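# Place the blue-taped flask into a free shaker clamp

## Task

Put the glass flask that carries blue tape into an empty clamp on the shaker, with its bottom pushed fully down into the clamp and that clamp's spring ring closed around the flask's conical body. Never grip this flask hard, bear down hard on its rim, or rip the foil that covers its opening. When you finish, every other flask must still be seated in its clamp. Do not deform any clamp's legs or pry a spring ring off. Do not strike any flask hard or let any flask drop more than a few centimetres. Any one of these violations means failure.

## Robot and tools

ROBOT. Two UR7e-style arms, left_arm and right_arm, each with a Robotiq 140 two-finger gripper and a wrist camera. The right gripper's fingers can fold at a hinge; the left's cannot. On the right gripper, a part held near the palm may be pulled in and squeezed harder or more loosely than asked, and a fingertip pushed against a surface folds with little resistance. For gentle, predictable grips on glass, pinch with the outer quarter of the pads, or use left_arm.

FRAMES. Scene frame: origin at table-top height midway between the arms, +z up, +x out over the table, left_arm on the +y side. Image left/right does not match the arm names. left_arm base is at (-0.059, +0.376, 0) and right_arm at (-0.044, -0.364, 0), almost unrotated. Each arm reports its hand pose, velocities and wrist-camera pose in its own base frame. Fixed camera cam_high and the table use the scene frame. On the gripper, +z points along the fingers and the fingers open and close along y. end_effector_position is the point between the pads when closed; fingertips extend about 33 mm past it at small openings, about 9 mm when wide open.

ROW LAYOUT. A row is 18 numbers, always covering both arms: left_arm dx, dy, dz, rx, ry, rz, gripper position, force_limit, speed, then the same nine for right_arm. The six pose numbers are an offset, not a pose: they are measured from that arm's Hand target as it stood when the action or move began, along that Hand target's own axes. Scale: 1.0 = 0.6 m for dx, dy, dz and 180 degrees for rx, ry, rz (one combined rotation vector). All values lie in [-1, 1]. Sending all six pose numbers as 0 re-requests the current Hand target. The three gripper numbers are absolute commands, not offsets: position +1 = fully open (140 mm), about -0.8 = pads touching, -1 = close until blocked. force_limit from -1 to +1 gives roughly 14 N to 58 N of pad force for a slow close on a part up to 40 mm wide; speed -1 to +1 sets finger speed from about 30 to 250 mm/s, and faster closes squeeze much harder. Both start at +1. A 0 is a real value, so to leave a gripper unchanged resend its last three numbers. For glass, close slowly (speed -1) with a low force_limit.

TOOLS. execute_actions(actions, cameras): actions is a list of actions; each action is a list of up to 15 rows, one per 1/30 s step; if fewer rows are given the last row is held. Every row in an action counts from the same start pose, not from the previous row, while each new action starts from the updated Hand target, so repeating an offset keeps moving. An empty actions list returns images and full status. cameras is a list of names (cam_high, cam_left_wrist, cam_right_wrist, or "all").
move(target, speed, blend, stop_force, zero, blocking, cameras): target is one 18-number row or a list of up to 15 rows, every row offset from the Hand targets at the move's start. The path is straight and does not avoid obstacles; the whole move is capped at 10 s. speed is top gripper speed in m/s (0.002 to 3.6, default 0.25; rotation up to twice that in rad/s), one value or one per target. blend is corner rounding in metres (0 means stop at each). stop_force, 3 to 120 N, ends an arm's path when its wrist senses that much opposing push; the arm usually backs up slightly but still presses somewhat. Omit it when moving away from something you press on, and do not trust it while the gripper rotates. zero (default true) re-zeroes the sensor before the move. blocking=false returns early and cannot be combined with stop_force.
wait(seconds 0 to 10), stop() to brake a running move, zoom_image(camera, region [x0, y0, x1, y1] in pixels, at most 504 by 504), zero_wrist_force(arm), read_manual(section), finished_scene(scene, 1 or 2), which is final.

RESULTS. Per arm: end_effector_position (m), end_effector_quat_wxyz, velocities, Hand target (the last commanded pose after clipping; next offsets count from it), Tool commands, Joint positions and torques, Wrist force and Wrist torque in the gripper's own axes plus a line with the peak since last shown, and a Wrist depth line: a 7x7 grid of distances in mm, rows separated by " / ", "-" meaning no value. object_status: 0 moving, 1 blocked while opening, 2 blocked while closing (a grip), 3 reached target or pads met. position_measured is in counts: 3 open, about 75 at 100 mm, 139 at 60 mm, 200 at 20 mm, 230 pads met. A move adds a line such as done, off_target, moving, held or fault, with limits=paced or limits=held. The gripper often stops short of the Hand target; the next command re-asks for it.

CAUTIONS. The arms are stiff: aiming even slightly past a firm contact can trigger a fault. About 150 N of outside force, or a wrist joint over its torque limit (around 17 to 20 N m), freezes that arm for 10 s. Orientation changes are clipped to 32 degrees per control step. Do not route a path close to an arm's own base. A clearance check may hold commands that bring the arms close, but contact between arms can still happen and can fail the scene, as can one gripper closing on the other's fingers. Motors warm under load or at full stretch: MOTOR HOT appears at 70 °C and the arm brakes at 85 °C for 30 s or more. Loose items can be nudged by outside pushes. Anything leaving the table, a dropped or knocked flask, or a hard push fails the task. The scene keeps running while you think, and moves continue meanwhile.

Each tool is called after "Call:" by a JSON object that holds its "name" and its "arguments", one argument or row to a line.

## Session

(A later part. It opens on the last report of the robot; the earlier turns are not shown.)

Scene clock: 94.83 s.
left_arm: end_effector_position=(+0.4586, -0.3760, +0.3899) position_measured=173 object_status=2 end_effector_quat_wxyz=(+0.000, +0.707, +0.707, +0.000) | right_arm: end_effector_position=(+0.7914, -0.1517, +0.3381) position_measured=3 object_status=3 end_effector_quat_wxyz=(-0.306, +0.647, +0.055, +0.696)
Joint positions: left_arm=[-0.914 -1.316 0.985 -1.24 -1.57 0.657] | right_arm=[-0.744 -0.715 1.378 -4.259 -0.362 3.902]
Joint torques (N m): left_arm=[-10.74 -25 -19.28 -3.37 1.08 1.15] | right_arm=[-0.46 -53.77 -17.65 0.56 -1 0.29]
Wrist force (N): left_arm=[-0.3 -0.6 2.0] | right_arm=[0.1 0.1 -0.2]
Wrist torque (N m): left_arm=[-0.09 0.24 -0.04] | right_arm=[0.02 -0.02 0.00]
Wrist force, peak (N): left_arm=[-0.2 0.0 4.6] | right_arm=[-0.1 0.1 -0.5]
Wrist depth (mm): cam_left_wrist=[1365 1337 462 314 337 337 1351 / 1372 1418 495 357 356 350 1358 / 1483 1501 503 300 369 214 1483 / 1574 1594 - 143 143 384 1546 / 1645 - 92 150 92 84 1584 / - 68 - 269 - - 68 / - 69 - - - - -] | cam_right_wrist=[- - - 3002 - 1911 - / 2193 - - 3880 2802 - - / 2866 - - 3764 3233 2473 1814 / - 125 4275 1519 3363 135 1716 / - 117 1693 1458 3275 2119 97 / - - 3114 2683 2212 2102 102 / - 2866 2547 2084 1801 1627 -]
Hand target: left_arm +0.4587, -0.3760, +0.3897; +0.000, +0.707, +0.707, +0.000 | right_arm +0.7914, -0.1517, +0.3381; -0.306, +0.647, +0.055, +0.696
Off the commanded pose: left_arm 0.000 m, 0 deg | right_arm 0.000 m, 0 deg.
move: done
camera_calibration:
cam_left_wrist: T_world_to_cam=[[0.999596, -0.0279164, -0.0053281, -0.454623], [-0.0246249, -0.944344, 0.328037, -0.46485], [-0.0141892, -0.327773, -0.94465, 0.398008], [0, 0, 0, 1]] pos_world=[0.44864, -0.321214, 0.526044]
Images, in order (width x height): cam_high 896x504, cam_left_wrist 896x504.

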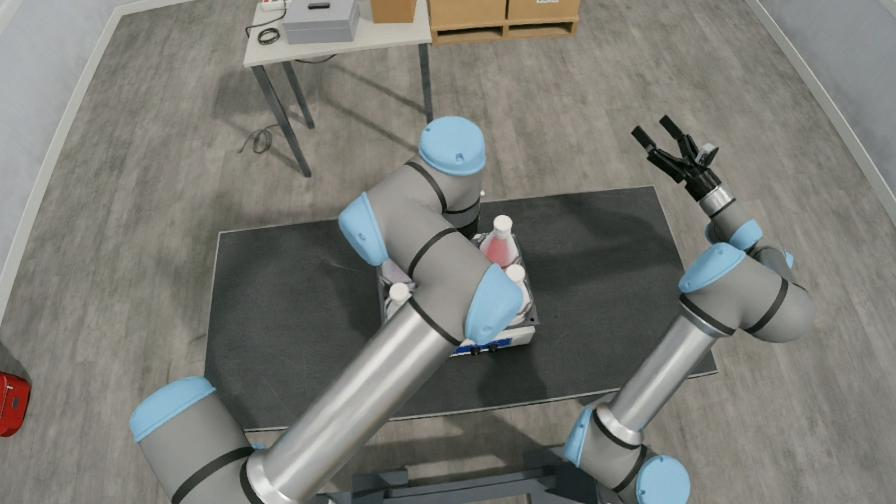

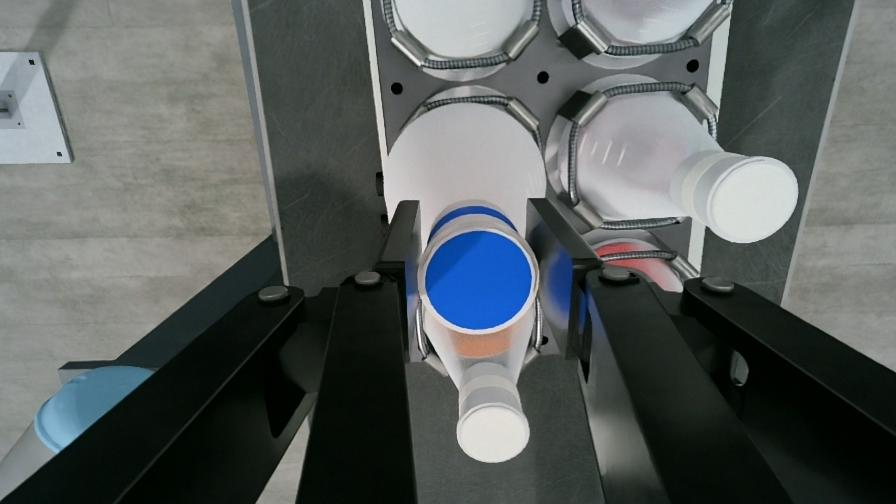

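Call:
{"name": "move", "arguments": {
  "target": [0.0058,0.009,0.013,0,0,0,-1,-1,-1,0,0,0,0,0,0,1,1,1],
  "speed": 0.05,
  "cameras": ["cam_left_wrist"]
}}

Call:
{"name": "zoom_image", "arguments": {
  "camera": "cam_left_wrist",
  "region": [340, 50, 590, 220]
}}

Call:
{"name": "zoom_image", "arguments": {
  "camera": "cam_left_wrist",
  "region": [380, 220, 580, 400]
}}

Scene clock: 114.20 s.
left_arm: end_effector_position=(+0.4642, -0.3725, +0.3819) position_measured=173 object_status=2 end_effector_quat_wxyz=(+0.000, +0.707, +0.707, +0.000) | right_arm: end_effector_position=(+0.7914, -0.1517, +0.3381) position_measured=3 object_status=3 end_effector_quat_wxyz=(-0.306, +0.647, +0.055, +0.696)
Joint positions: left_arm=[-0.903 -1.317 1.008 -1.262 -1.57 0.668] | right_arm=[-0.744 -0.715 1.378 -4.259 -0.362 3.902]
Joint torques (N m): left_arm=[-7.22 -49.72 -33.42 -0.73 1 -0.6] | right_arm=[0.17 -53.59 -18.07 0.66 -1.03 0.41]
Wrist force (N): left_arm=[-0.4 -0.3 1.9] | right_arm=[0.1 0.2 -0.3]
Wrist torque (N m): left_arm=[-0.03 0.28 -0.05] | right_arm=[0.04 -0.01 0.00]
Wrist force, peak (N): left_arm=[0.0 0.0 2.7] | right_arm=[0.2 0.2 -0.5]
Wrist depth (mm): cam_left_wrist=[1351 1351 469 335 333 344 1344 / 1466 1418 502 349 349 348 - / 1475 1450 523 300 359 224 1466 / 1518 1527 530 143 146 345 1555 / 1604 - 92 148 92 84 1594 / - 68 - 274 - - 68 / - 69 - 243 - - -] | cam_right_wrist=[- - - 3318 - 2449 - / 2627 - - 3318 3275 2627 - / 2741 - - 4348 3603 2449 1814 / - 125 - 1617 2034 135 1751 / - 117 - 1433 3076 135 97 / - 3233 3275 2771 2119 2018 101 / - 2119 2497 2119 1751 1627 -]
Hand target: left_arm +0.4641, -0.3726, +0.3819; +0.000, +0.707, +0.707, +0.000 | right_arm +0.7914, -0.1517, +0.3381; -0.306, +0.647, +0.055, +0.696
Off the commanded pose: left_arm 0.000 m, 0 deg | right_arm 0.000 m, 0 deg.
move: done
camera_calibration:
cam_left_wrist: T_world_to_cam=[[0.999599, -0.0278223, -0.00536175, -0.46012], [-0.0245249, -0.944346, 0.328038, -0.458797], [-0.0141901, -0.327775, -0.944649, 0.391583], [0, 0, 0, 1]] pos_world=[0.45424, -0.317714, 0.517944]
Images, in order (width x height): cam_left_wrist 896x504.

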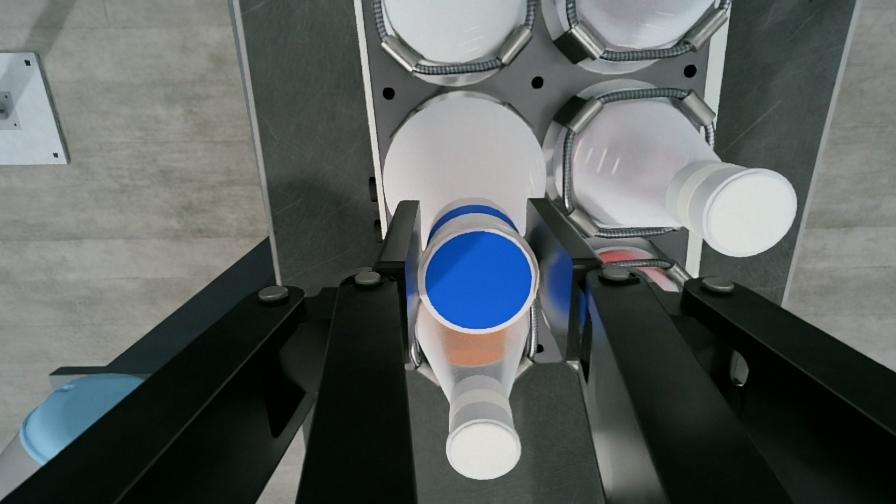

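Scaled by 2.016 from the camera's 896x504 image, which has a finer 1280x720 frame.

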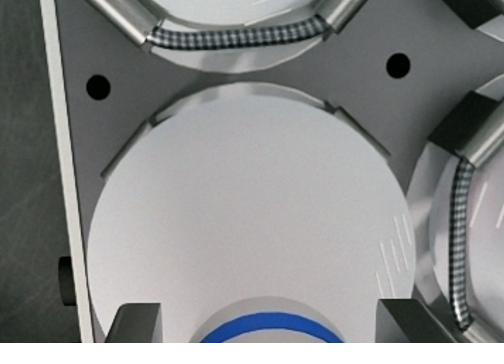

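Scaled by 2.520 from the camera's 896x504 image, which has a finer 1280x720 frame.

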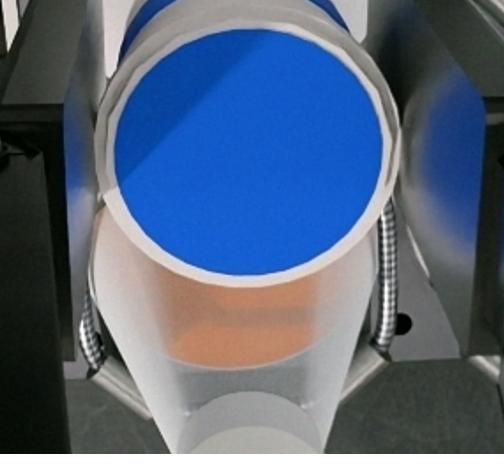

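Call:
{"name": "move", "arguments": {
  "target": [-0.003,0.001,0.008,0,0,0,-1,-1,-1,0,0,0,0,0,0,1,1,1],
  "speed": 0.03,
  "stop_force": 8,
  "cameras": ["cam_left_wrist"]
}}

Call:
{"name": "move", "arguments": {
  "target": [0,0,0.055,0,0,0,-1,-1,-1,0,0,0,0,0,0,1,1,1],
  "speed": 0.015,
  "stop_force": 10,
  "cameras": ["cam_left_wrist"]
}}

Call:
{"name": "zoom_image", "arguments": {
  "camera": "cam_left_wrist",
  "region": [340, 50, 590, 220]
}}

Call:
{"name": "zoom_image", "arguments": {
  "camera": "cam_left_wrist",
  "region": [380, 220, 580, 400]
}}

Scene clock: 122.80 s.
left_arm: end_effector_position=(+0.4647, -0.3744, +0.3771) position_measured=173 object_status=2 end_effector_quat_wxyz=(+0.000, +0.707, +0.707, +0.000) | right_arm: end_effector_position=(+0.7914, -0.1517, +0.3381) position_measured=3 object_status=3 end_effector_quat_wxyz=(-0.306, +0.647, +0.055, +0.696)
Joint positions: left_arm=[-0.904 -1.317 1.021 -1.274 -1.57 0.667] | right_arm=[-0.744 -0.715 1.378 -4.259 -0.362 3.902]
Joint torques (N m): left_arm=[-5.57 -25.07 -32.3 -0.73 -0.39 0.41] | right_arm=[-0.31 -53.44 -18 0.59 -1.01 0.49]
Wrist force (N): left_arm=[-0.2 -0.3 2.1] | right_arm=[0.1 0.2 -0.2]
Wrist torque (N m): left_arm=[-0.03 0.23 -0.05] | right_arm=[0.04 -0.02 0.00]
Wrist force, peak (N): left_arm=[-0.6 -0.4 2.5] | right_arm=[-0.2 0.4 -0.3]
Wrist depth (mm): cam_left_wrist=[1323 1330 469 327 325 339 471 / 1442 1418 493 309 344 348 498 / 1492 1450 - 296 357 209 1426 / 1574 1510 - 143 145 372 1527 / 1635 - 92 148 92 84 1624 / - 68 - 270 - - 68 / - 69 - - - - -] | cam_right_wrist=[- - - 3408 - - - / - - 3655 3318 3503 - 2335 / 2771 3363 4585 3709 3941 2547 1801 / 2335 126 4348 1606 3363 138 1681 / - 117 1801 1466 3002 2119 97 / - 3408 3455 2834 2449 2034 102 / - 2866 2547 2137 1789 1638 -]
Hand target: left_arm +0.4647, -0.3744, +0.3771; +0.000, +0.707, +0.707, +0.000 | right_arm +0.7914, -0.1517, +0.3381; -0.306, +0.647, +0.055, +0.696
Off the commanded pose: left_arm 0.000 m, 0 deg | right_arm 0.000 m, 0 deg.
move: done
camera_calibration:
cam_left_wrist: T_world_to_cam=[[0.999595, -0.0279499, -0.00542541, -0.460705], [-0.0246264, -0.944385, 0.327919, -0.458943], [-0.014289, -0.327652, -0.94469, 0.386633], [0, 0, 0, 1]] pos_world=[0.45474, -0.319614, 0.513244]
Images, in order (width x height): cam_left_wrist 896x504.

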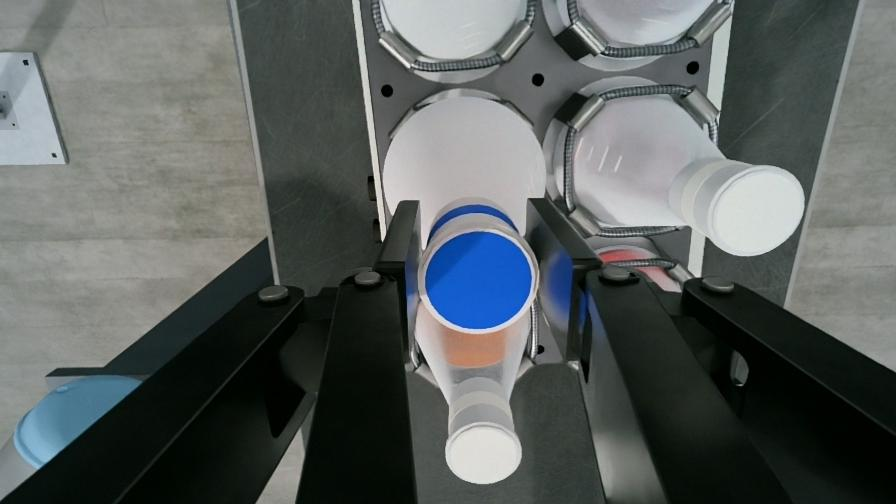

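Scene clock: 124.87 s.
left_arm: end_effector_position=(+0.4647, -0.3744, +0.3627) position_measured=173 object_status=2 end_effector_quat_wxyz=(+0.000, +0.707, +0.707, +0.000) | right_arm: end_effector_position=(+0.7914, -0.1517, +0.3381) position_measured=3 object_status=3 end_effector_quat_wxyz=(-0.306, +0.647, +0.055, +0.696)
Joint positions: left_arm=[-0.904 -1.327 1.072 -1.316 -1.57 0.667] | right_arm=[-0.744 -0.715 1.378 -4.259 -0.362 3.902]
Joint torques (N m): left_arm=[6.13 -21.45 -18.67 -3.93 -1 0.84] | right_arm=[0.43 -53.41 -18.17 0.61 -1.04 0.47]
Wrist force (N): left_arm=[-0.3 -0.2 -3.6] | right_arm=[-0.1 0.1 -0.3]
Wrist torque (N m): left_arm=[-0.07 0.15 -0.05] | right_arm=[0.02 0.01 0.00]
Wrist force, peak (N): left_arm=[-1.1 -0.6 -8.3] | right_arm=[0.3 0.1 -0.3]
Wrist depth (mm): cam_left_wrist=[1309 1337 443 278 317 321 460 / 1351 1402 - 334 332 328 483 / 1458 1475 - - 343 219 1410 / 1501 1656 - 143 144 326 1565 / 1574 - 92 148 92 84 1584 / - 68 - 360 - - 68 / - 69 - 224 - - -] | cam_right_wrist=[- - - 3363 - - 2497 / - - - 3941 2741 - - / 2866 - - 3503 3552 2137 1841 / 2967 125 - 1586 3408 135 1716 / - 117 4003 1458 2933 144 97 / - - 3503 2802 2293 2034 101 / - 3114 2522 2084 1801 1648 -]
Hand target: left_arm +0.4647, -0.3744, +0.3627; +0.000, +0.707, +0.707, +0.000 (not the last commanded pose) | right_arm +0.7914, -0.1517, +0.3381; -0.306, +0.647, +0.055, +0.696
Off the commanded pose: left_arm 0.019 m, 0 deg | right_arm 0.000 m, 0 deg.
move: contact (left_arm)
camera_calibration:
cam_left_wrist: T_world_to_cam=[[0.999596, -0.0279164, -0.0053281, -0.460821], [-0.0246249, -0.944344, 0.328037, -0.454267], [-0.0141892, -0.327773, -0.94465, 0.372924], [0, 0, 0, 1]] pos_world=[0.45474, -0.319614, 0.498844]
Images, in order (width x height): cam_left_wrist 896x504.

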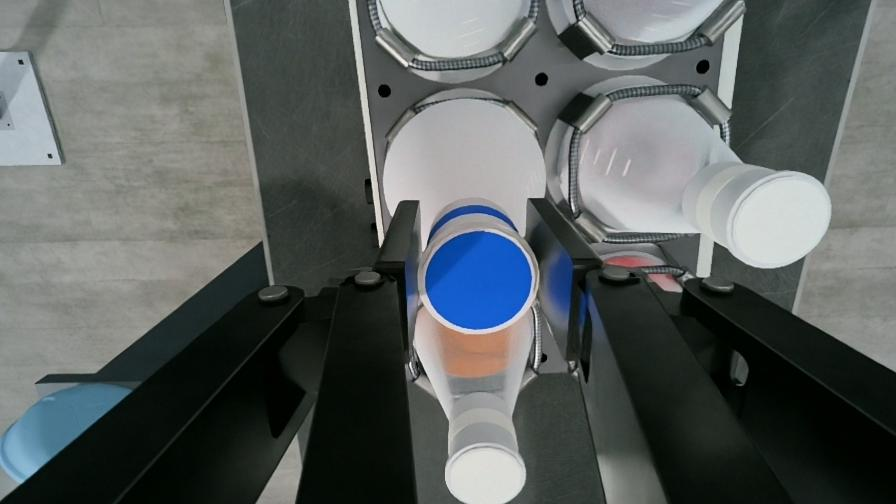

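Scaled by 2.016 from the camera's 896x504 image, which has a finer 1280x720 frame.

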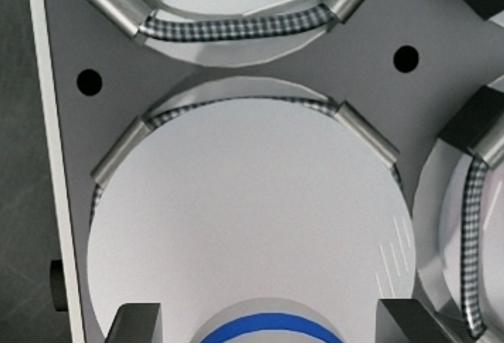

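Scaled by 2.520 from the camera's 896x504 image, which has a finer 1280x720 frame.

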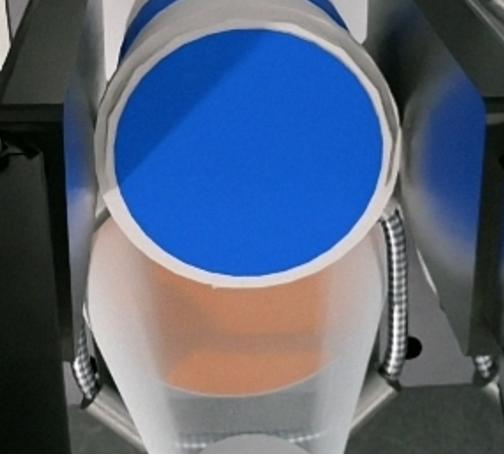

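Call:
{"name": "move", "arguments": {
  "target": [0.0015,0,0.022,0,0,0,-1,-1,-1,0,0,0,0,0,0,1,1,1],
  "speed": 0.015,
  "stop_force": 20,
  "zero": false,
  "cameras": ["cam_left_wrist"]
}}

Call:
{"name": "zoom_image", "arguments": {
  "camera": "cam_left_wrist",
  "region": [340, 50, 590, 220]
}}

Call:
{"name": "zoom_image", "arguments": {
  "camera": "cam_left_wrist",
  "region": [380, 220, 580, 400]
}}

Scene clock: 133.40 s.
left_arm: end_effector_position=(+0.4647, -0.3735, +0.3496) position_measured=173 object_status=2 end_effector_quat_wxyz=(+0.000, +0.707, +0.707, +0.000) | right_arm: end_effector_position=(+0.7914, -0.1517, +0.3381) position_measured=3 object_status=3 end_effector_quat_wxyz=(-0.306, +0.647, +0.055, +0.696)
Joint positions: left_arm=[-0.903 -1.337 1.119 -1.353 -1.57 0.668] | right_arm=[-0.744 -0.715 1.378 -4.259 -0.362 3.902]
Joint torques (N m): left_arm=[9.82 -20.95 -28.77 -0.31 -0.67 0.16] | right_arm=[-0.07 -54.08 -17.79 0.66 -1.05 0.51]
Wrist force (N): left_arm=[-0.5 -0.4 -5.8] | right_arm=[0.0 0.0 -0.1]
Wrist torque (N m): left_arm=[-0.06 0.19 -0.05] | right_arm=[-0.01 0.01 0.00]
Wrist force, peak (N): left_arm=[-0.9 -0.3 -10.9] | right_arm=[0.4 0.4 -0.2]
Wrist depth (mm): cam_left_wrist=[1296 1290 438 294 300 296 439 / 1395 1365 462 328 319 318 1264 / 1418 1434 485 284 321 207 1418 / 1510 1510 - 131 132 304 173 / 1604 - 92 133 92 84 1537 / - 68 - 373 - - 68 / - 69 - 210 - - -] | cam_right_wrist=[- - - 3002 3709 3152 - / - - - 3192 3275 3233 - / - - 4203 3821 3603 2497 1828 / - 125 4348 1547 2193 135 1739 / - 117 1617 1475 2933 144 97 / - - 3408 2741 2252 1970 102 / - 2899 2497 2067 1801 1528 -]
Hand target: left_arm +0.4647, -0.3735, +0.3495; +0.000, +0.707, +0.707, +0.000 | right_arm +0.7914, -0.1517, +0.3381; -0.306, +0.647, +0.055, +0.696
Off the commanded pose: left_arm 0.000 m, 0 deg | right_arm 0.000 m, 0 deg.
move: done
camera_calibration:
cam_left_wrist: T_world_to_cam=[[0.999596, -0.0279164, -0.0053281, -0.460865], [-0.0246249, -0.944344, 0.328037, -0.449119], [-0.0141892, -0.327773, -0.94465, 0.360844], [0, 0, 0, 1]] pos_world=[0.45474, -0.318714, 0.485744]
Images, in order (width x height): cam_left_wrist 896x504.

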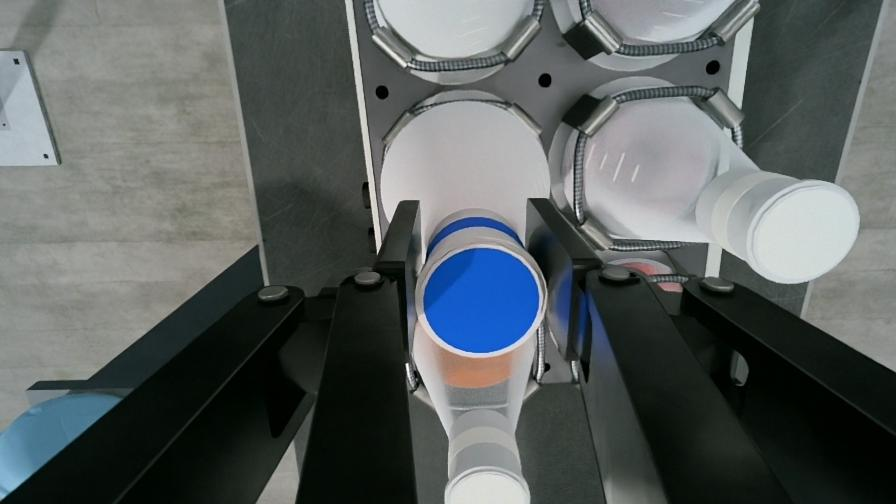

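Scaled by 2.016 from the camera's 896x504 image, which has a finer 1280x720 frame.

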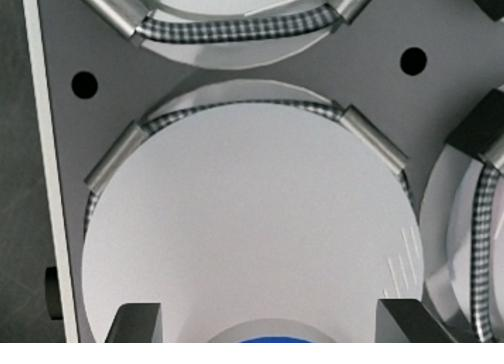

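Scaled by 2.520 from the camera's 896x504 image, which has a finer 1280x720 frame.

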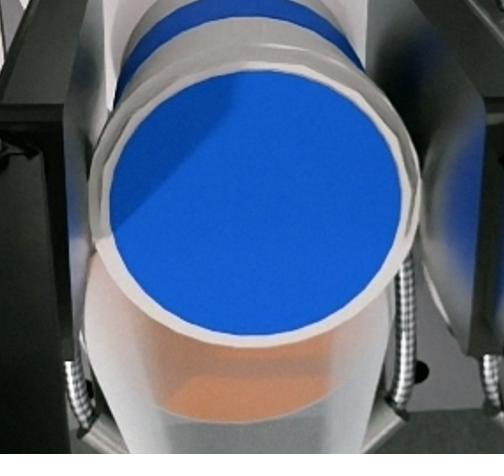

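Call:
{"name": "move", "arguments": {
  "target": [
    [0,0,0,0,0,0,-0.23,-0.02,-1,0,0,0,0,0,0,1,1,1],
    [0,0,0,0,0,0,-1,-0.02,-1,0,0,0,0,0,0,1,1,1]
  ],
  "cameras": ["cam_left_wrist"]
}}

Call:
{"name": "move", "arguments": {
  "target": [0,0,0.015,0,0,0,-1,-0.02,-1,0,0,0,0,0,0,1,1,1],
  "speed": 0.01,
  "stop_force": 14,
  "cameras": ["cam_left_wrist"]
}}

Call:
{"name": "zoom_image", "arguments": {
  "camera": "cam_left_wrist",
  "region": [340, 50, 590, 220]
}}

Scene clock: 150.60 s.
left_arm: end_effector_position=(+0.4647, -0.3735, +0.3495) position_measured=174 object_status=0 end_effector_quat_wxyz=(+0.000, +0.707, +0.707, +0.000) | right_arm: end_effector_position=(+0.7914, -0.1517, +0.3381) position_measured=3 object_status=3 end_effector_quat_wxyz=(-0.306, +0.647, +0.055, +0.696)
Joint positions: left_arm=[-0.903 -1.337 1.119 -1.353 -1.57 0.668] | right_arm=[-0.744 -0.715 1.378 -4.259 -0.362 3.902]
Joint torques (N m): left_arm=[-5.27 -45.18 -26.1 -1.07 0.99 -0.65] | right_arm=[0.44 -53.34 -18.41 0.58 -1.13 0.53]
Wrist force (N): left_arm=[-0.2 -0.5 -0.4] | right_arm=[0.0 0.1 -0.3]
Wrist torque (N m): left_arm=[-0.05 0.21 -0.04] | right_arm=[0.02 0.01 0.00]
Wrist force, peak (N): left_arm=[-0.4 -0.4 -6.8] | right_arm=[0.0 0.3 -0.4]
Wrist depth (mm): cam_left_wrist=[1309 1303 434 276 300 298 452 / 1365 1387 457 319 318 318 464 / 1442 1442 503 - 325 322 483 / 1483 1501 - 130 146 307 177 / 1656 - 92 133 92 84 1584 / - 68 - 349 - - 68 / - 69 - 210 - - -] | cam_right_wrist=[- - - 2712 2899 - 2293 / 2573 3880 4275 3603 4134 - - / 2402 - - 4134 3318 2293 1801 / - 125 4945 1492 3408 135 1751 / - 117 3764 1484 3233 2137 97 / - - 3503 2802 2314 2050 101 / - 2866 2573 2002 1841 1648 -]
Hand target: left_arm +0.4647, -0.3735, +0.3495; +0.000, +0.707, +0.707, +0.000 | right_arm +0.7914, -0.1517, +0.3381; -0.306, +0.647, +0.055, +0.696
Off the commanded pose: left_arm 0.000 m, 0 deg | right_arm 0.000 m, 0 deg.
move: done
camera_calibration:
cam_left_wrist: T_world_to_cam=[[0.999595, -0.0279499, -0.00542541, -0.460829], [-0.0246264, -0.944385, 0.327919, -0.449042], [-0.014289, -0.327652, -0.94469, 0.360854], [0, 0, 0, 1]] pos_world=[0.45474, -0.318714, 0.485644]
Images, in order (width x height): cam_left_wrist 896x504.

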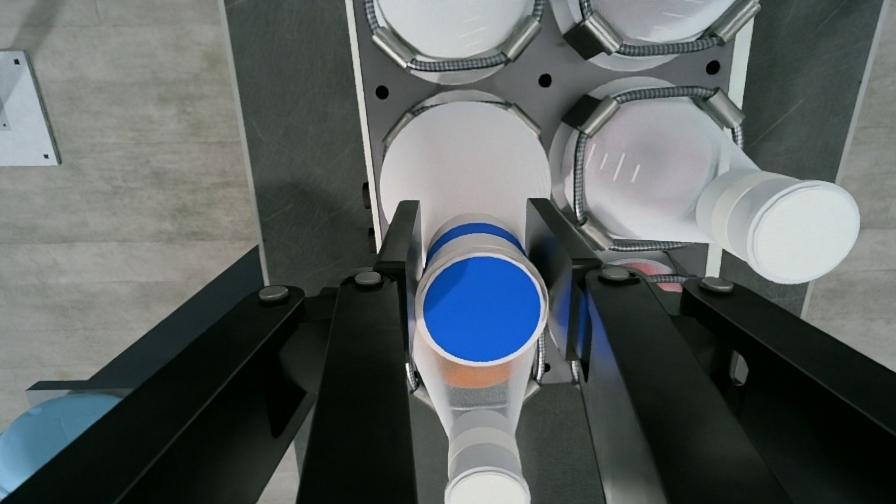

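Scene clock: 151.97 s.
left_arm: end_effector_position=(+0.4647, -0.3735, +0.3469) position_measured=174 object_status=2 end_effector_quat_wxyz=(+0.000, +0.707, +0.707, +0.000) | right_arm: end_effector_position=(+0.7914, -0.1517, +0.3381) position_measured=3 object_status=3 end_effector_quat_wxyz=(-0.306, +0.647, +0.055, +0.696)
Joint positions: left_arm=[-0.903 -1.339 1.128 -1.36 -1.57 0.668] | right_arm=[-0.744 -0.715 1.378 -4.259 -0.362 3.902]
Joint torques (N m): left_arm=[-5.31 -18.98 -27.32 -3.11 1.02 -0.6] | right_arm=[-0.46 -53.66 -18.3 0.57 -1.08 0.57]
Wrist force (N): left_arm=[-1.1 0.5 -8.3] | right_arm=[0.2 0.1 -0.1]
Wrist torque (N m): left_arm=[-0.12 0.21 -0.05] | right_arm=[0.03 -0.04 0.00]
Wrist force, peak (N): left_arm=[-2.2 2.0 -15.7] | right_arm=[0.0 0.3 -0.5]
Wrist depth (mm): cam_left_wrist=[1330 1309 430 289 297 296 454 / 1337 1372 459 317 317 316 473 / 1418 1426 484 286 326 321 480 / 1475 1537 509 129 135 178 169 / 1624 - 92 132 109 84 1604 / - 68 - 344 - - 68 / - 69 - 208 - - -] | cam_right_wrist=[- 4425 3821 3114 2834 - - / 2866 - - 3655 2866 - - / 3076 - 3764 3655 2967 2497 1801 / - 125 3941 1617 3192 135 1716 / - 117 1606 1433 2933 145 97 / - - 2252 2741 2293 2272 101 / - 2866 2497 2212 1789 1627 -]
Hand target: left_arm +0.4647, -0.3735, +0.3469; +0.000, +0.707, +0.707, +0.000 (not the last commanded pose) | right_arm +0.7914, -0.1517, +0.3381; -0.306, +0.647, +0.055, +0.696
Off the commanded pose: left_arm 0.006 m, 0 deg | right_arm 0.000 m, 0 deg.
move: contact (left_arm)
camera_calibration:
cam_left_wrist: T_world_to_cam=[[0.999595, -0.0279769, -0.00519778, -0.460961], [-0.0247234, -0.944311, 0.328123, -0.44822], [-0.0140882, -0.327862, -0.944621, 0.358205], [0, 0, 0, 1]] pos_world=[0.45474, -0.318713, 0.483043]
Images, in order (width x height): cam_left_wrist 896x504.

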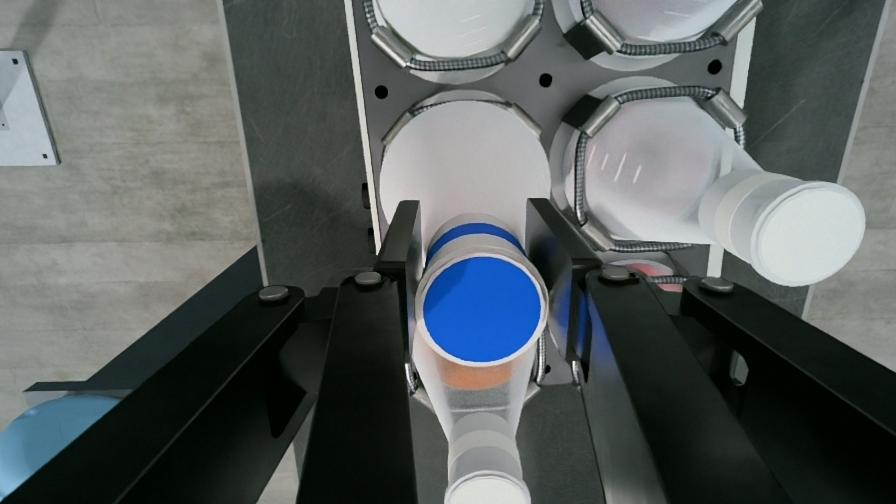

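Scaled by 2.016 from the camera's 896x504 image, which has a finer 1280x720 frame.

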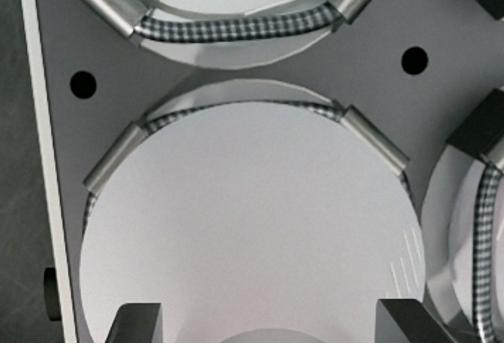

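Call:
{"name": "move", "arguments": {
  "target": [0,0,0.01,0,0,0,-1,-0.02,-1,0,0,0,0,0,0,1,1,1],
  "speed": 0.01,
  "stop_force": 35,
  "zero": false,
  "cameras": ["cam_left_wrist"]
}}

Call:
{"name": "zoom_image", "arguments": {
  "camera": "cam_left_wrist",
  "region": [340, 50, 590, 220]
}}

Scene clock: 156.77 s.
left_arm: end_effector_position=(+0.4647, -0.3735, +0.3410) position_measured=174 object_status=2 end_effector_quat_wxyz=(+0.000, +0.707, +0.707, +0.000) | right_arm: end_effector_position=(+0.7914, -0.1517, +0.3381) position_measured=3 object_status=3 end_effector_quat_wxyz=(-0.306, +0.647, +0.055, +0.696)
Joint positions: left_arm=[-0.903 -1.342 1.148 -1.377 -1.57 0.668] | right_arm=[-0.744 -0.715 1.378 -4.259 -0.362 3.902]
Joint torques (N m): left_arm=[-3.08 -16.93 -23.23 1.44 0.75 0.28] | right_arm=[-0.2 -53.36 -18.45 0.66 -1.12 0.51]
Wrist force (N): left_arm=[-2.0 1.6 -18.8] | right_arm=[0.1 0.2 0.0]
Wrist torque (N m): left_arm=[0.08 0.10 -0.06] | right_arm=[0.04 -0.02 0.00]
Wrist force, peak (N): left_arm=[-2.1 0.9 -23.6] | right_arm=[0.2 0.4 -0.4]
Wrist depth (mm): cam_left_wrist=[1264 1277 434 285 292 299 429 / 1372 1395 465 311 311 311 462 / 1442 1410 473 - 317 314 1387 / 1518 1527 - 124 135 331 164 / 1584 - 92 126 92 84 1594 / - 68 - 342 - - 68 / - 69 - 211 - - -] | cam_right_wrist=[3114 - - 2771 2232 - 2357 / - - 4504 3821 3114 - - / 4003 - 5732 3603 3503 2741 1841 / 2655 125 - 1586 2272 135 1727 / - 117 1716 1458 3039 2174 97 / - - - 2573 2272 2067 102 / - 2712 2600 2102 1854 1681 -]
Hand target: left_arm +0.4647, -0.3735, +0.3409; +0.000, +0.707, +0.707, +0.000 | right_arm +0.7914, -0.1517, +0.3381; -0.306, +0.647, +0.055, +0.696
Off the commanded pose: left_arm 0.000 m, 0 deg | right_arm 0.000 m, 0 deg.
move: done
camera_calibration:
cam_left_wrist: T_world_to_cam=[[0.999595, -0.0279783, -0.00519469, -0.460994], [-0.0247244, -0.94428, 0.328212, -0.446282], [-0.0140881, -0.327951, -0.94459, 0.352494], [0, 0, 0, 1]] pos_world=[0.45474, -0.318713, 0.477043]
Images, in order (width x height): cam_left_wrist 896x504.

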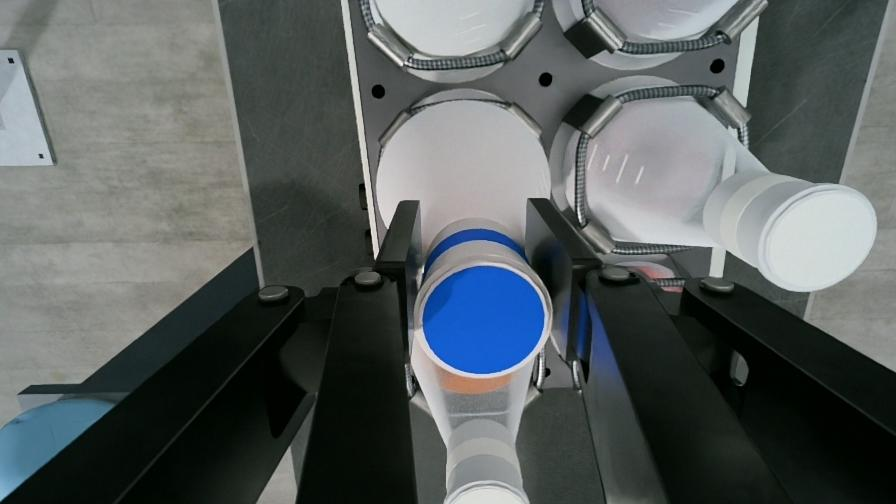

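Scaled by 2.016 from the camera's 896x504 image, which has a finer 1280x720 frame.

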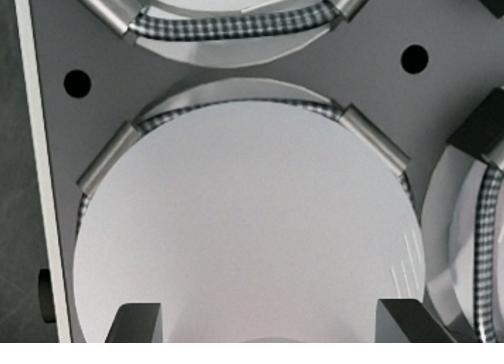

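Call:
{"name": "move", "arguments": {
  "target": [0,0.0366,0.01,0.0444,0,0,-1,-0.02,-1,0,0,0,0,0,0,1,1,1],
  "speed": 0.02,
  "stop_force": 45,
  "cameras": ["cam_left_wrist"]
}}

Call:
{"name": "zoom_image", "arguments": {
  "camera": "cam_left_wrist",
  "region": [340, 50, 590, 220]
}}

Scene clock: 165.57 s.
left_arm: end_effector_position=(+0.4867, -0.3735, +0.3349) position_measured=174 object_status=2 end_effector_quat_wxyz=(-0.049, +0.705, +0.706, -0.049) | right_arm: end_effector_position=(+0.7914, -0.1517, +0.3381) position_measured=3 object_status=3 end_effector_quat_wxyz=(-0.306, +0.647, +0.055, +0.696)
Joint positions: left_arm=[-0.821 -1.199 0.957 -1.233 -1.672 0.754] | right_arm=[-0.744 -0.715 1.378 -4.259 -0.362 3.902]
Joint torques (N m): left_arm=[-10.17 -40 -11.56 -5.3 3.52 -0.7] | right_arm=[-0.13 -52.98 -19.21 0.74 -1.1 0.66]
Wrist force (N): left_arm=[3.4 -9.5 -22.7] | right_arm=[0.1 0.1 -0.1]
Wrist torque (N m): left_arm=[0.74 0.10 -0.07] | right_arm=[0.01 -0.02 0.00]
Wrist force, peak (N): left_arm=[3.9 -5.6 -30.9] | right_arm=[0.2 0.3 -0.5]
Wrist depth (mm): cam_left_wrist=[1466 1418 450 292 286 271 382 / 1555 1518 469 311 293 283 407 / 1614 1537 496 - 303 291 420 / 1688 1699 - 124 275 161 140 / 1929 - 92 126 122 84 147 / - 68 - 338 - - 68 / - 69 - 215 - - -] | cam_right_wrist=[- 3275 3941 2834 - - - / - - 2967 3764 3152 - - / 2899 - 3941 3880 3363 2314 1814 / - 125 4003 1659 3408 135 1693 / - 117 1441 1425 2866 144 97 / - - 2655 2655 2174 2002 102 / - 2802 2425 2137 1789 1627 -]
Hand target: left_arm +0.4867, -0.3735, +0.3349; -0.049, +0.705, +0.706, -0.049 | right_arm +0.7914, -0.1517, +0.3381; -0.306, +0.647, +0.055, +0.696
Off the commanded pose: left_arm 0.000 m, 0 deg | right_arm 0.000 m, 0 deg.
move: done
camera_calibration:
cam_left_wrist: T_world_to_cam=[[0.98916, -0.0278597, -0.144175, -0.43129], [0.0212614, -0.944318, 0.328346, -0.466174], [-0.145295, -0.327852, -0.933489, 0.407254], [0, 0, 0, 1]] pos_world=[0.495698, -0.318713, 0.471053]
Images, in order (width x height): cam_left_wrist 896x504.

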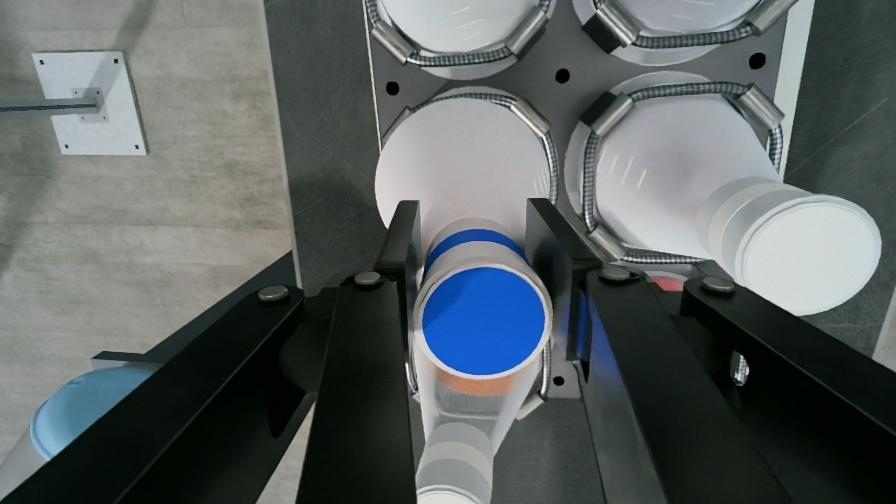

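Scaled by 2.016 from the camera's 896x504 image, which has a finer 1280x720 frame.

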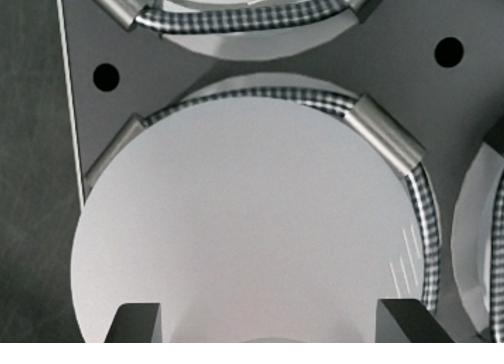

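Call:
{"name": "move", "arguments": {
  "target": [0,-0.0342,0.0195,-0.0444,0,0,-1,-0.02,-1,0,0,0,0,0,0,1,1,1],
  "speed": 0.02,
  "stop_force": 45,
  "cameras": ["cam_left_wrist"]
}}

Call:
{"name": "zoom_image", "arguments": {
  "camera": "cam_left_wrist",
  "region": [340, 50, 590, 220]
}}

Scene clock: 174.20 s.
left_arm: end_effector_position=(+0.4647, -0.3735, +0.3262) position_measured=174 object_status=2 end_effector_quat_wxyz=(+0.000, +0.707, +0.707, +0.000) | right_arm: end_effector_position=(+0.7914, -0.1517, +0.3381) position_measured=3 object_status=3 end_effector_quat_wxyz=(-0.306, +0.647, +0.055, +0.696)
Joint positions: left_arm=[-0.903 -1.348 1.194 -1.416 -1.57 0.668] | right_arm=[-0.744 -0.715 1.378 -4.259 -0.362 3.902]
Joint torques (N m): left_arm=[13.18 -10.91 -21.54 1.48 -0.39 0.98] | right_arm=[-0.07 -52.88 -19.17 0.57 -1.09 0.59]
Wrist force (N): left_arm=[-3.6 -0.9 -21.7] | right_arm=[0.2 0.1 -0.2]
Wrist torque (N m): left_arm=[0.05 0.11 0.19] | right_arm=[0.03 -0.04 0.00]
Wrist force, peak (N): left_arm=[7.6 0.0 -55.8] | right_arm=[-0.1 0.1 -0.5]
Wrist depth (mm): cam_left_wrist=[1270 1277 416 287 289 290 420 / 1351 1303 440 298 296 290 440 / 1418 1418 466 - 306 302 146 / 1510 1501 493 126 285 317 148 / 1656 - 92 125 122 84 1537 / - 68 - 321 - - 68 / - 69 - 203 - - -] | cam_right_wrist=[2834 - - 3764 2712 2741 - / - 3318 - 3503 3039 2683 2272 / 2741 - - 4348 3552 2741 1776 / 2834 125 - 1586 3655 135 1693 / - 117 1670 1501 3002 145 97 / - - 3408 2712 2449 2018 102 / - 2899 2683 2067 1716 1648 -]
Hand target: left_arm +0.4647, -0.3735, +0.3262; +0.000, +0.707, +0.707, +0.000 | right_arm +0.7914, -0.1517, +0.3381; -0.306, +0.647, +0.055, +0.696
Off the commanded pose: left_arm 0.000 m, 0 deg | right_arm 0.000 m, 0 deg.
move: done
camera_calibration:
cam_left_wrist: T_world_to_cam=[[0.999595, -0.0279769, -0.00519778, -0.461069], [-0.0247234, -0.944311, 0.328123, -0.441395], [-0.0140882, -0.327862, -0.944621, 0.338557], [0, 0, 0, 1]] pos_world=[0.45474, -0.318713, 0.462243]
Images, in order (width x height): cam_left_wrist 896x504.

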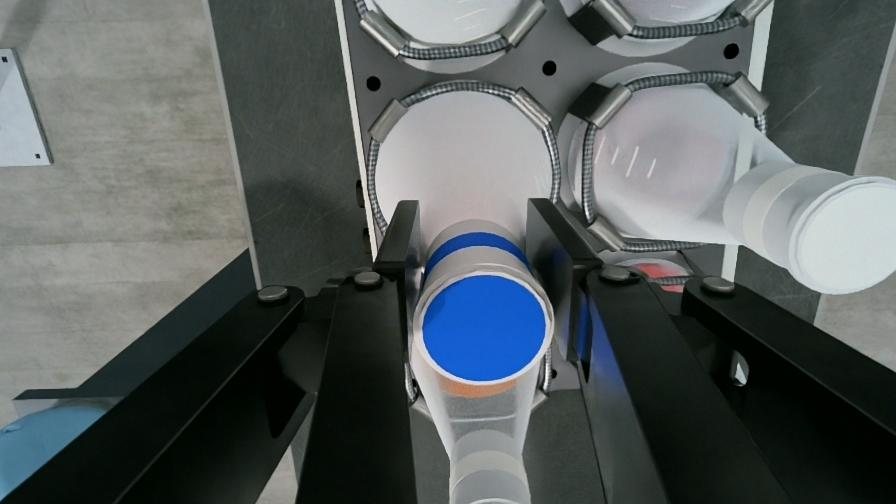

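Scaled by 2.016 from the camera's 896x504 image, which has a finer 1280x720 frame.

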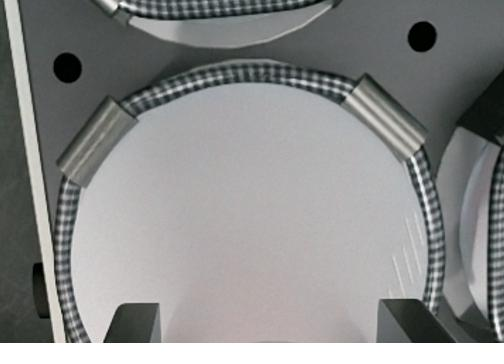

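Call:
{"name": "move", "arguments": {
  "target": [0,0,0.035,0,0,0,-1,-0.02,-1,0,0,0,0,0,0,1,1,1],
  "speed": 0.015,
  "stop_force": 30,
  "zero": false,
  "cameras": ["cam_left_wrist"]
}}

Call:
{"name": "zoom_image", "arguments": {
  "camera": "cam_left_wrist",
  "region": [340, 50, 590, 220]
}}

Scene clock: 178.60 s.
left_arm: end_effector_position=(+0.4648, -0.3735, +0.3052) position_measured=174 object_status=2 end_effector_quat_wxyz=(+0.000, +0.707, +0.707, +0.000) | right_arm: end_effector_position=(+0.7914, -0.1517, +0.3381) position_measured=3 object_status=3 end_effector_quat_wxyz=(-0.306, +0.647, +0.055, +0.696)
Joint positions: left_arm=[-0.903 -1.355 1.256 -1.472 -1.57 0.668] | right_arm=[-0.744 -0.715 1.378 -4.259 -0.362 3.902]
Joint torques (N m): left_arm=[-1.33 -43.29 -33.03 -0.65 -0.78 0.9] | right_arm=[0.19 -52.36 -19.38 0.61 -1.11 0.75]
Wrist force (N): left_arm=[-0.5 0.0 2.3] | right_arm=[0.0 0.0 -0.1]
Wrist torque (N m): left_arm=[-0.03 0.21 0.13] | right_arm=[0.00 0.01 0.00]
Wrist force, peak (N): left_arm=[-3.7 -1.7 -26.0] | right_arm=[0.1 0.2 -0.4]
Wrist depth (mm): cam_left_wrist=[1264 1234 394 231 266 257 402 / 1330 1309 417 278 276 272 419 / 1358 1410 437 284 279 282 436 / 1458 1475 461 122 135 293 135 / 1574 - 92 124 109 84 129 / - 68 - 321 - - 68 / - 69 - 305 - - -] | cam_right_wrist=[- - - 3455 2627 - - / - 5604 2627 3552 4275 - - / - - 4758 3764 2771 2473 1814 / - 125 - 1466 2293 135 1751 / - 117 1648 1466 2899 2119 97 / - - 3318 2573 2379 - 102 / - 2933 2573 2137 1814 1648 -]
Hand target: left_arm +0.4648, -0.3735, +0.3052; +0.000, +0.707, +0.707, +0.000 | right_arm +0.7914, -0.1517, +0.3381; -0.306, +0.647, +0.055, +0.696
Off the commanded pose: left_arm 0.000 m, 0 deg | right_arm 0.000 m, 0 deg.
move: done
camera_calibration:
cam_left_wrist: T_world_to_cam=[[0.999598, -0.0278827, -0.00523143, -0.461134], [-0.0246234, -0.944314, 0.328124, -0.434583], [-0.0140891, -0.327863, -0.94462, 0.318815], [0, 0, 0, 1]] pos_world=[0.454739, -0.318713, 0.441343]
Images, in order (width x height): cam_left_wrist 896x504.

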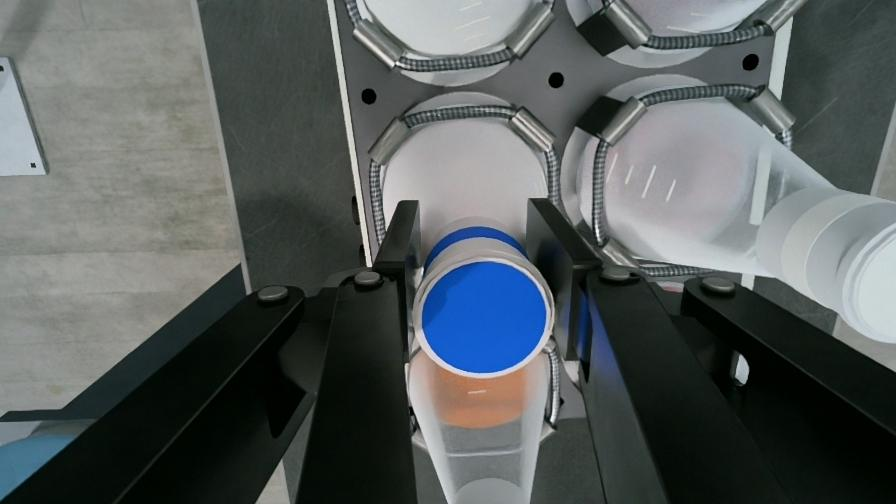

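Scaled by 2.016 from the camera's 896x504 image, which has a finer 1280x720 frame.

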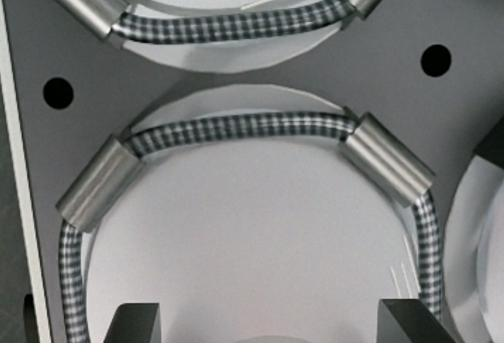

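Call:
{"name": "move", "arguments": {
  "target": [0,0,0.05,0,0,0,-1,-0.02,-1,0,0,0,0,0,0,1,1,1],
  "speed": 0.015,
  "stop_force": 10,
  "cameras": ["cam_left_wrist"]
}}

Call:
{"name": "zoom_image", "arguments": {
  "camera": "cam_left_wrist",
  "region": [340, 50, 590, 220]
}}

Scene clock: 186.40 s.
left_arm: end_effector_position=(+0.4648, -0.3735, +0.3001) position_measured=174 object_status=2 end_effector_quat_wxyz=(+0.000, +0.707, +0.707, +0.000) | right_arm: end_effector_position=(+0.7914, -0.1517, +0.3381) position_measured=3 object_status=3 end_effector_quat_wxyz=(-0.306, +0.647, +0.055, +0.696)
Joint positions: left_arm=[-0.903 -1.356 1.27 -1.485 -1.57 0.668] | right_arm=[-0.744 -0.715 1.378 -4.259 -0.362 3.902]
Joint torques (N m): left_arm=[-8.37 -19.71 -28.99 -3.71 0.03 0.64] | right_arm=[-0.5 -52.45 -19.09 0.61 -1.15 0.71]
Wrist force (N): left_arm=[-0.4 -0.6 -6.2] | right_arm=[0.0 0.1 -0.2]
Wrist torque (N m): left_arm=[-0.14 0.11 0.14] | right_arm=[0.02 -0.01 0.00]
Wrist force, peak (N): left_arm=[3.0 -3.5 -22.2] | right_arm=[0.0 0.4 -0.3]
Wrist depth (mm): cam_left_wrist=[1270 405 393 - 260 252 391 / 1309 1358 411 271 272 269 411 / 1402 1365 435 - 282 277 431 / 1483 1458 466 121 135 289 135 / 1565 - 92 125 123 84 124 / - 68 - - - - 68 / - 69 - 300 - - -] | cam_right_wrist=[4003 - - 2967 - - - / 2683 - - 3552 - 2933 - / - - 3655 2967 3192 2899 1841 / - 125 - 1596 3114 138 1776 / - 117 1566 1449 3192 135 97 / - - 3503 2627 2314 2067 102 / - 2741 2600 2102 1648 1727 -]
Hand target: left_arm +0.4648, -0.3735, +0.3001; +0.000, +0.707, +0.707, +0.000 (not the last commanded pose) | right_arm +0.7914, -0.1517, +0.3381; -0.306, +0.647, +0.055, +0.696
Off the commanded pose: left_arm 0.025 m, 0 deg | right_arm 0.000 m, 0 deg.
move: contact (left_arm)
camera_calibration:
cam_left_wrist: T_world_to_cam=[[0.999595, -0.0279769, -0.00519778, -0.461304], [-0.0247234, -0.944311, 0.328123, -0.432861], [-0.0140882, -0.327862, -0.944621, 0.313999], [0, 0, 0, 1]] pos_world=[0.45484, -0.318713, 0.436243]
Images, in order (width x height): cam_left_wrist 896x504.

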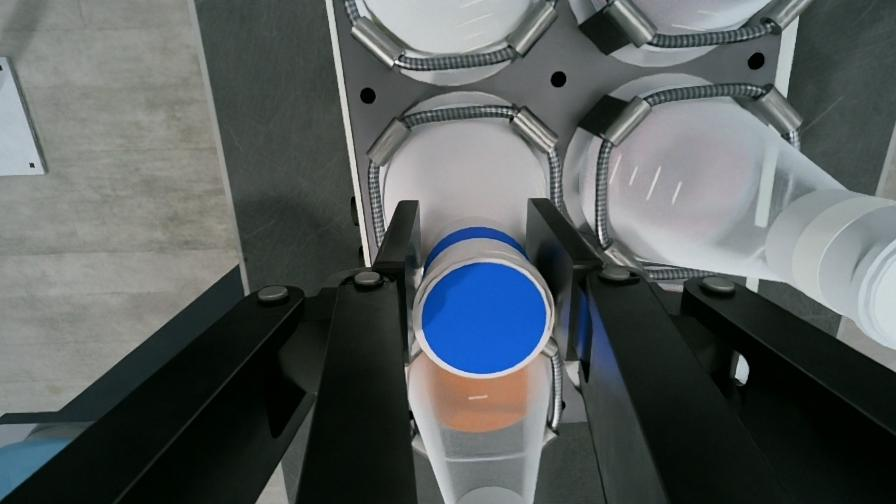

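Scaled by 2.016 from the camera's 896x504 image, which has a finer 1280x720 frame.

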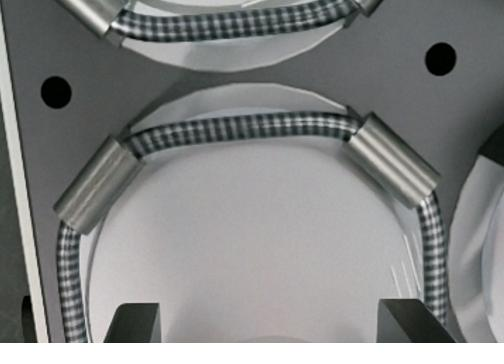

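Call:
{"name": "move", "arguments": {
  "target": [
    [0,0,0,0,0,0,0,-0.5,-0.5,0,0,0,0,0,0,1,1,1],
    [0,0,-0.15,0,0,0,0,-0.5,-0.5,0,0,0,0,0,0,1,1,1]
  ],
  "speed": 0.12,
  "cameras": ["cam_left_wrist"]
}}

Call:
{"name": "zoom_image", "arguments": {
  "camera": "cam_left_wrist",
  "region": [340, 0, 740, 350]
}}

Scene clock: 190.90 s.
left_arm: end_effector_position=(+0.4647, -0.3736, +0.3899) position_measured=129 object_status=3 end_effector_quat_wxyz=(+0.000, +0.707, +0.707, +0.000) | right_arm: end_effector_position=(+0.7914, -0.1517, +0.3381) position_measured=3 object_status=3 end_effector_quat_wxyz=(-0.306, +0.647, +0.055, +0.696)
Joint positions: left_arm=[-0.903 -1.307 0.974 -1.237 -1.57 0.667] | right_arm=[-0.744 -0.715 1.378 -4.259 -0.362 3.902]
Joint torques (N m): left_arm=[0.94 -48.04 -31.54 -2.42 -0.99 0.96] | right_arm=[-0.02 -52.24 -19.24 0.65 -1.07 0.68]
Wrist force (N): left_arm=[-0.3 -0.2 0.2] | right_arm=[0.2 0.0 -0.3]
Wrist torque (N m): left_arm=[-0.01 0.23 0.14] | right_arm=[0.01 -0.04 0.00]
Wrist force, peak (N): left_arm=[-0.2 -0.8 -6.7] | right_arm=[0.3 0.4 -0.1]
Wrist depth (mm): cam_left_wrist=[1344 1337 - - 332 342 488 / 1402 1442 500 360 357 363 1296 / 1483 1483 516 366 371 217 1483 / 1546 1594 125 215 138 209 1604 / 1635 92 105 - 123 91 80 / - 73 - 265 623 - 69 / - - - 663 - - 69] | cam_right_wrist=[- 3552 4134 3275 - 2967 - / 2933 - 3764 3603 - - - / 2425 - - 3821 3552 2232 1801 / - 125 - 3764 3363 135 1704 / - 117 3655 1484 3076 145 97 / - 3275 3655 2834 2252 2018 102 / - 3275 2497 2156 1828 1681 -]
Hand target: left_arm +0.4647, -0.3736, +0.3901; +0.000, +0.707, +0.707, +0.000 | right_arm +0.7914, -0.1517, +0.3381; -0.306, +0.647, +0.055, +0.696
Off the commanded pose: left_arm 0.000 m, 0 deg | right_arm 0.000 m, 0 deg.
move: done
camera_calibration:
cam_left_wrist: T_world_to_cam=[[0.999595, -0.0279499, -0.00542287, -0.460617], [-0.0246259, -0.944354, 0.328008, -0.462516], [-0.0142889, -0.327741, -0.944659, 0.398909], [0, 0, 0, 1]] pos_world=[0.45474, -0.318914, 0.526044]
Images, in order (width x height): cam_left_wrist 896x504.

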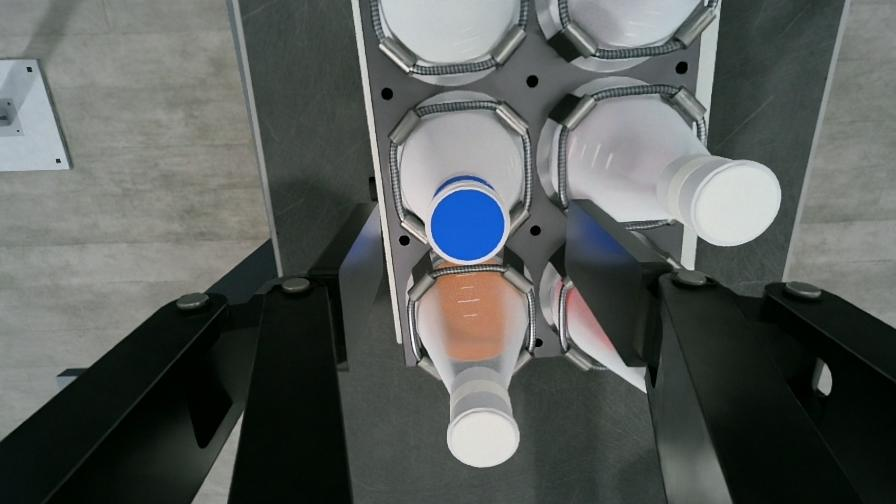

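Scaled by 1.260 from the camera's 896x504 image, which has a finer 1280x720 frame.

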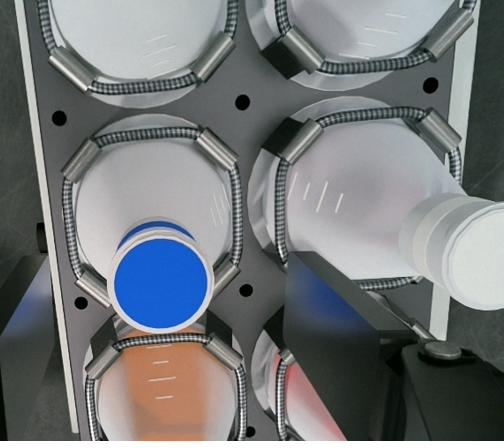

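Call:
{"name": "finished_scene", "arguments": {
  "scene": 1
}}

The scene is finished: the task was done.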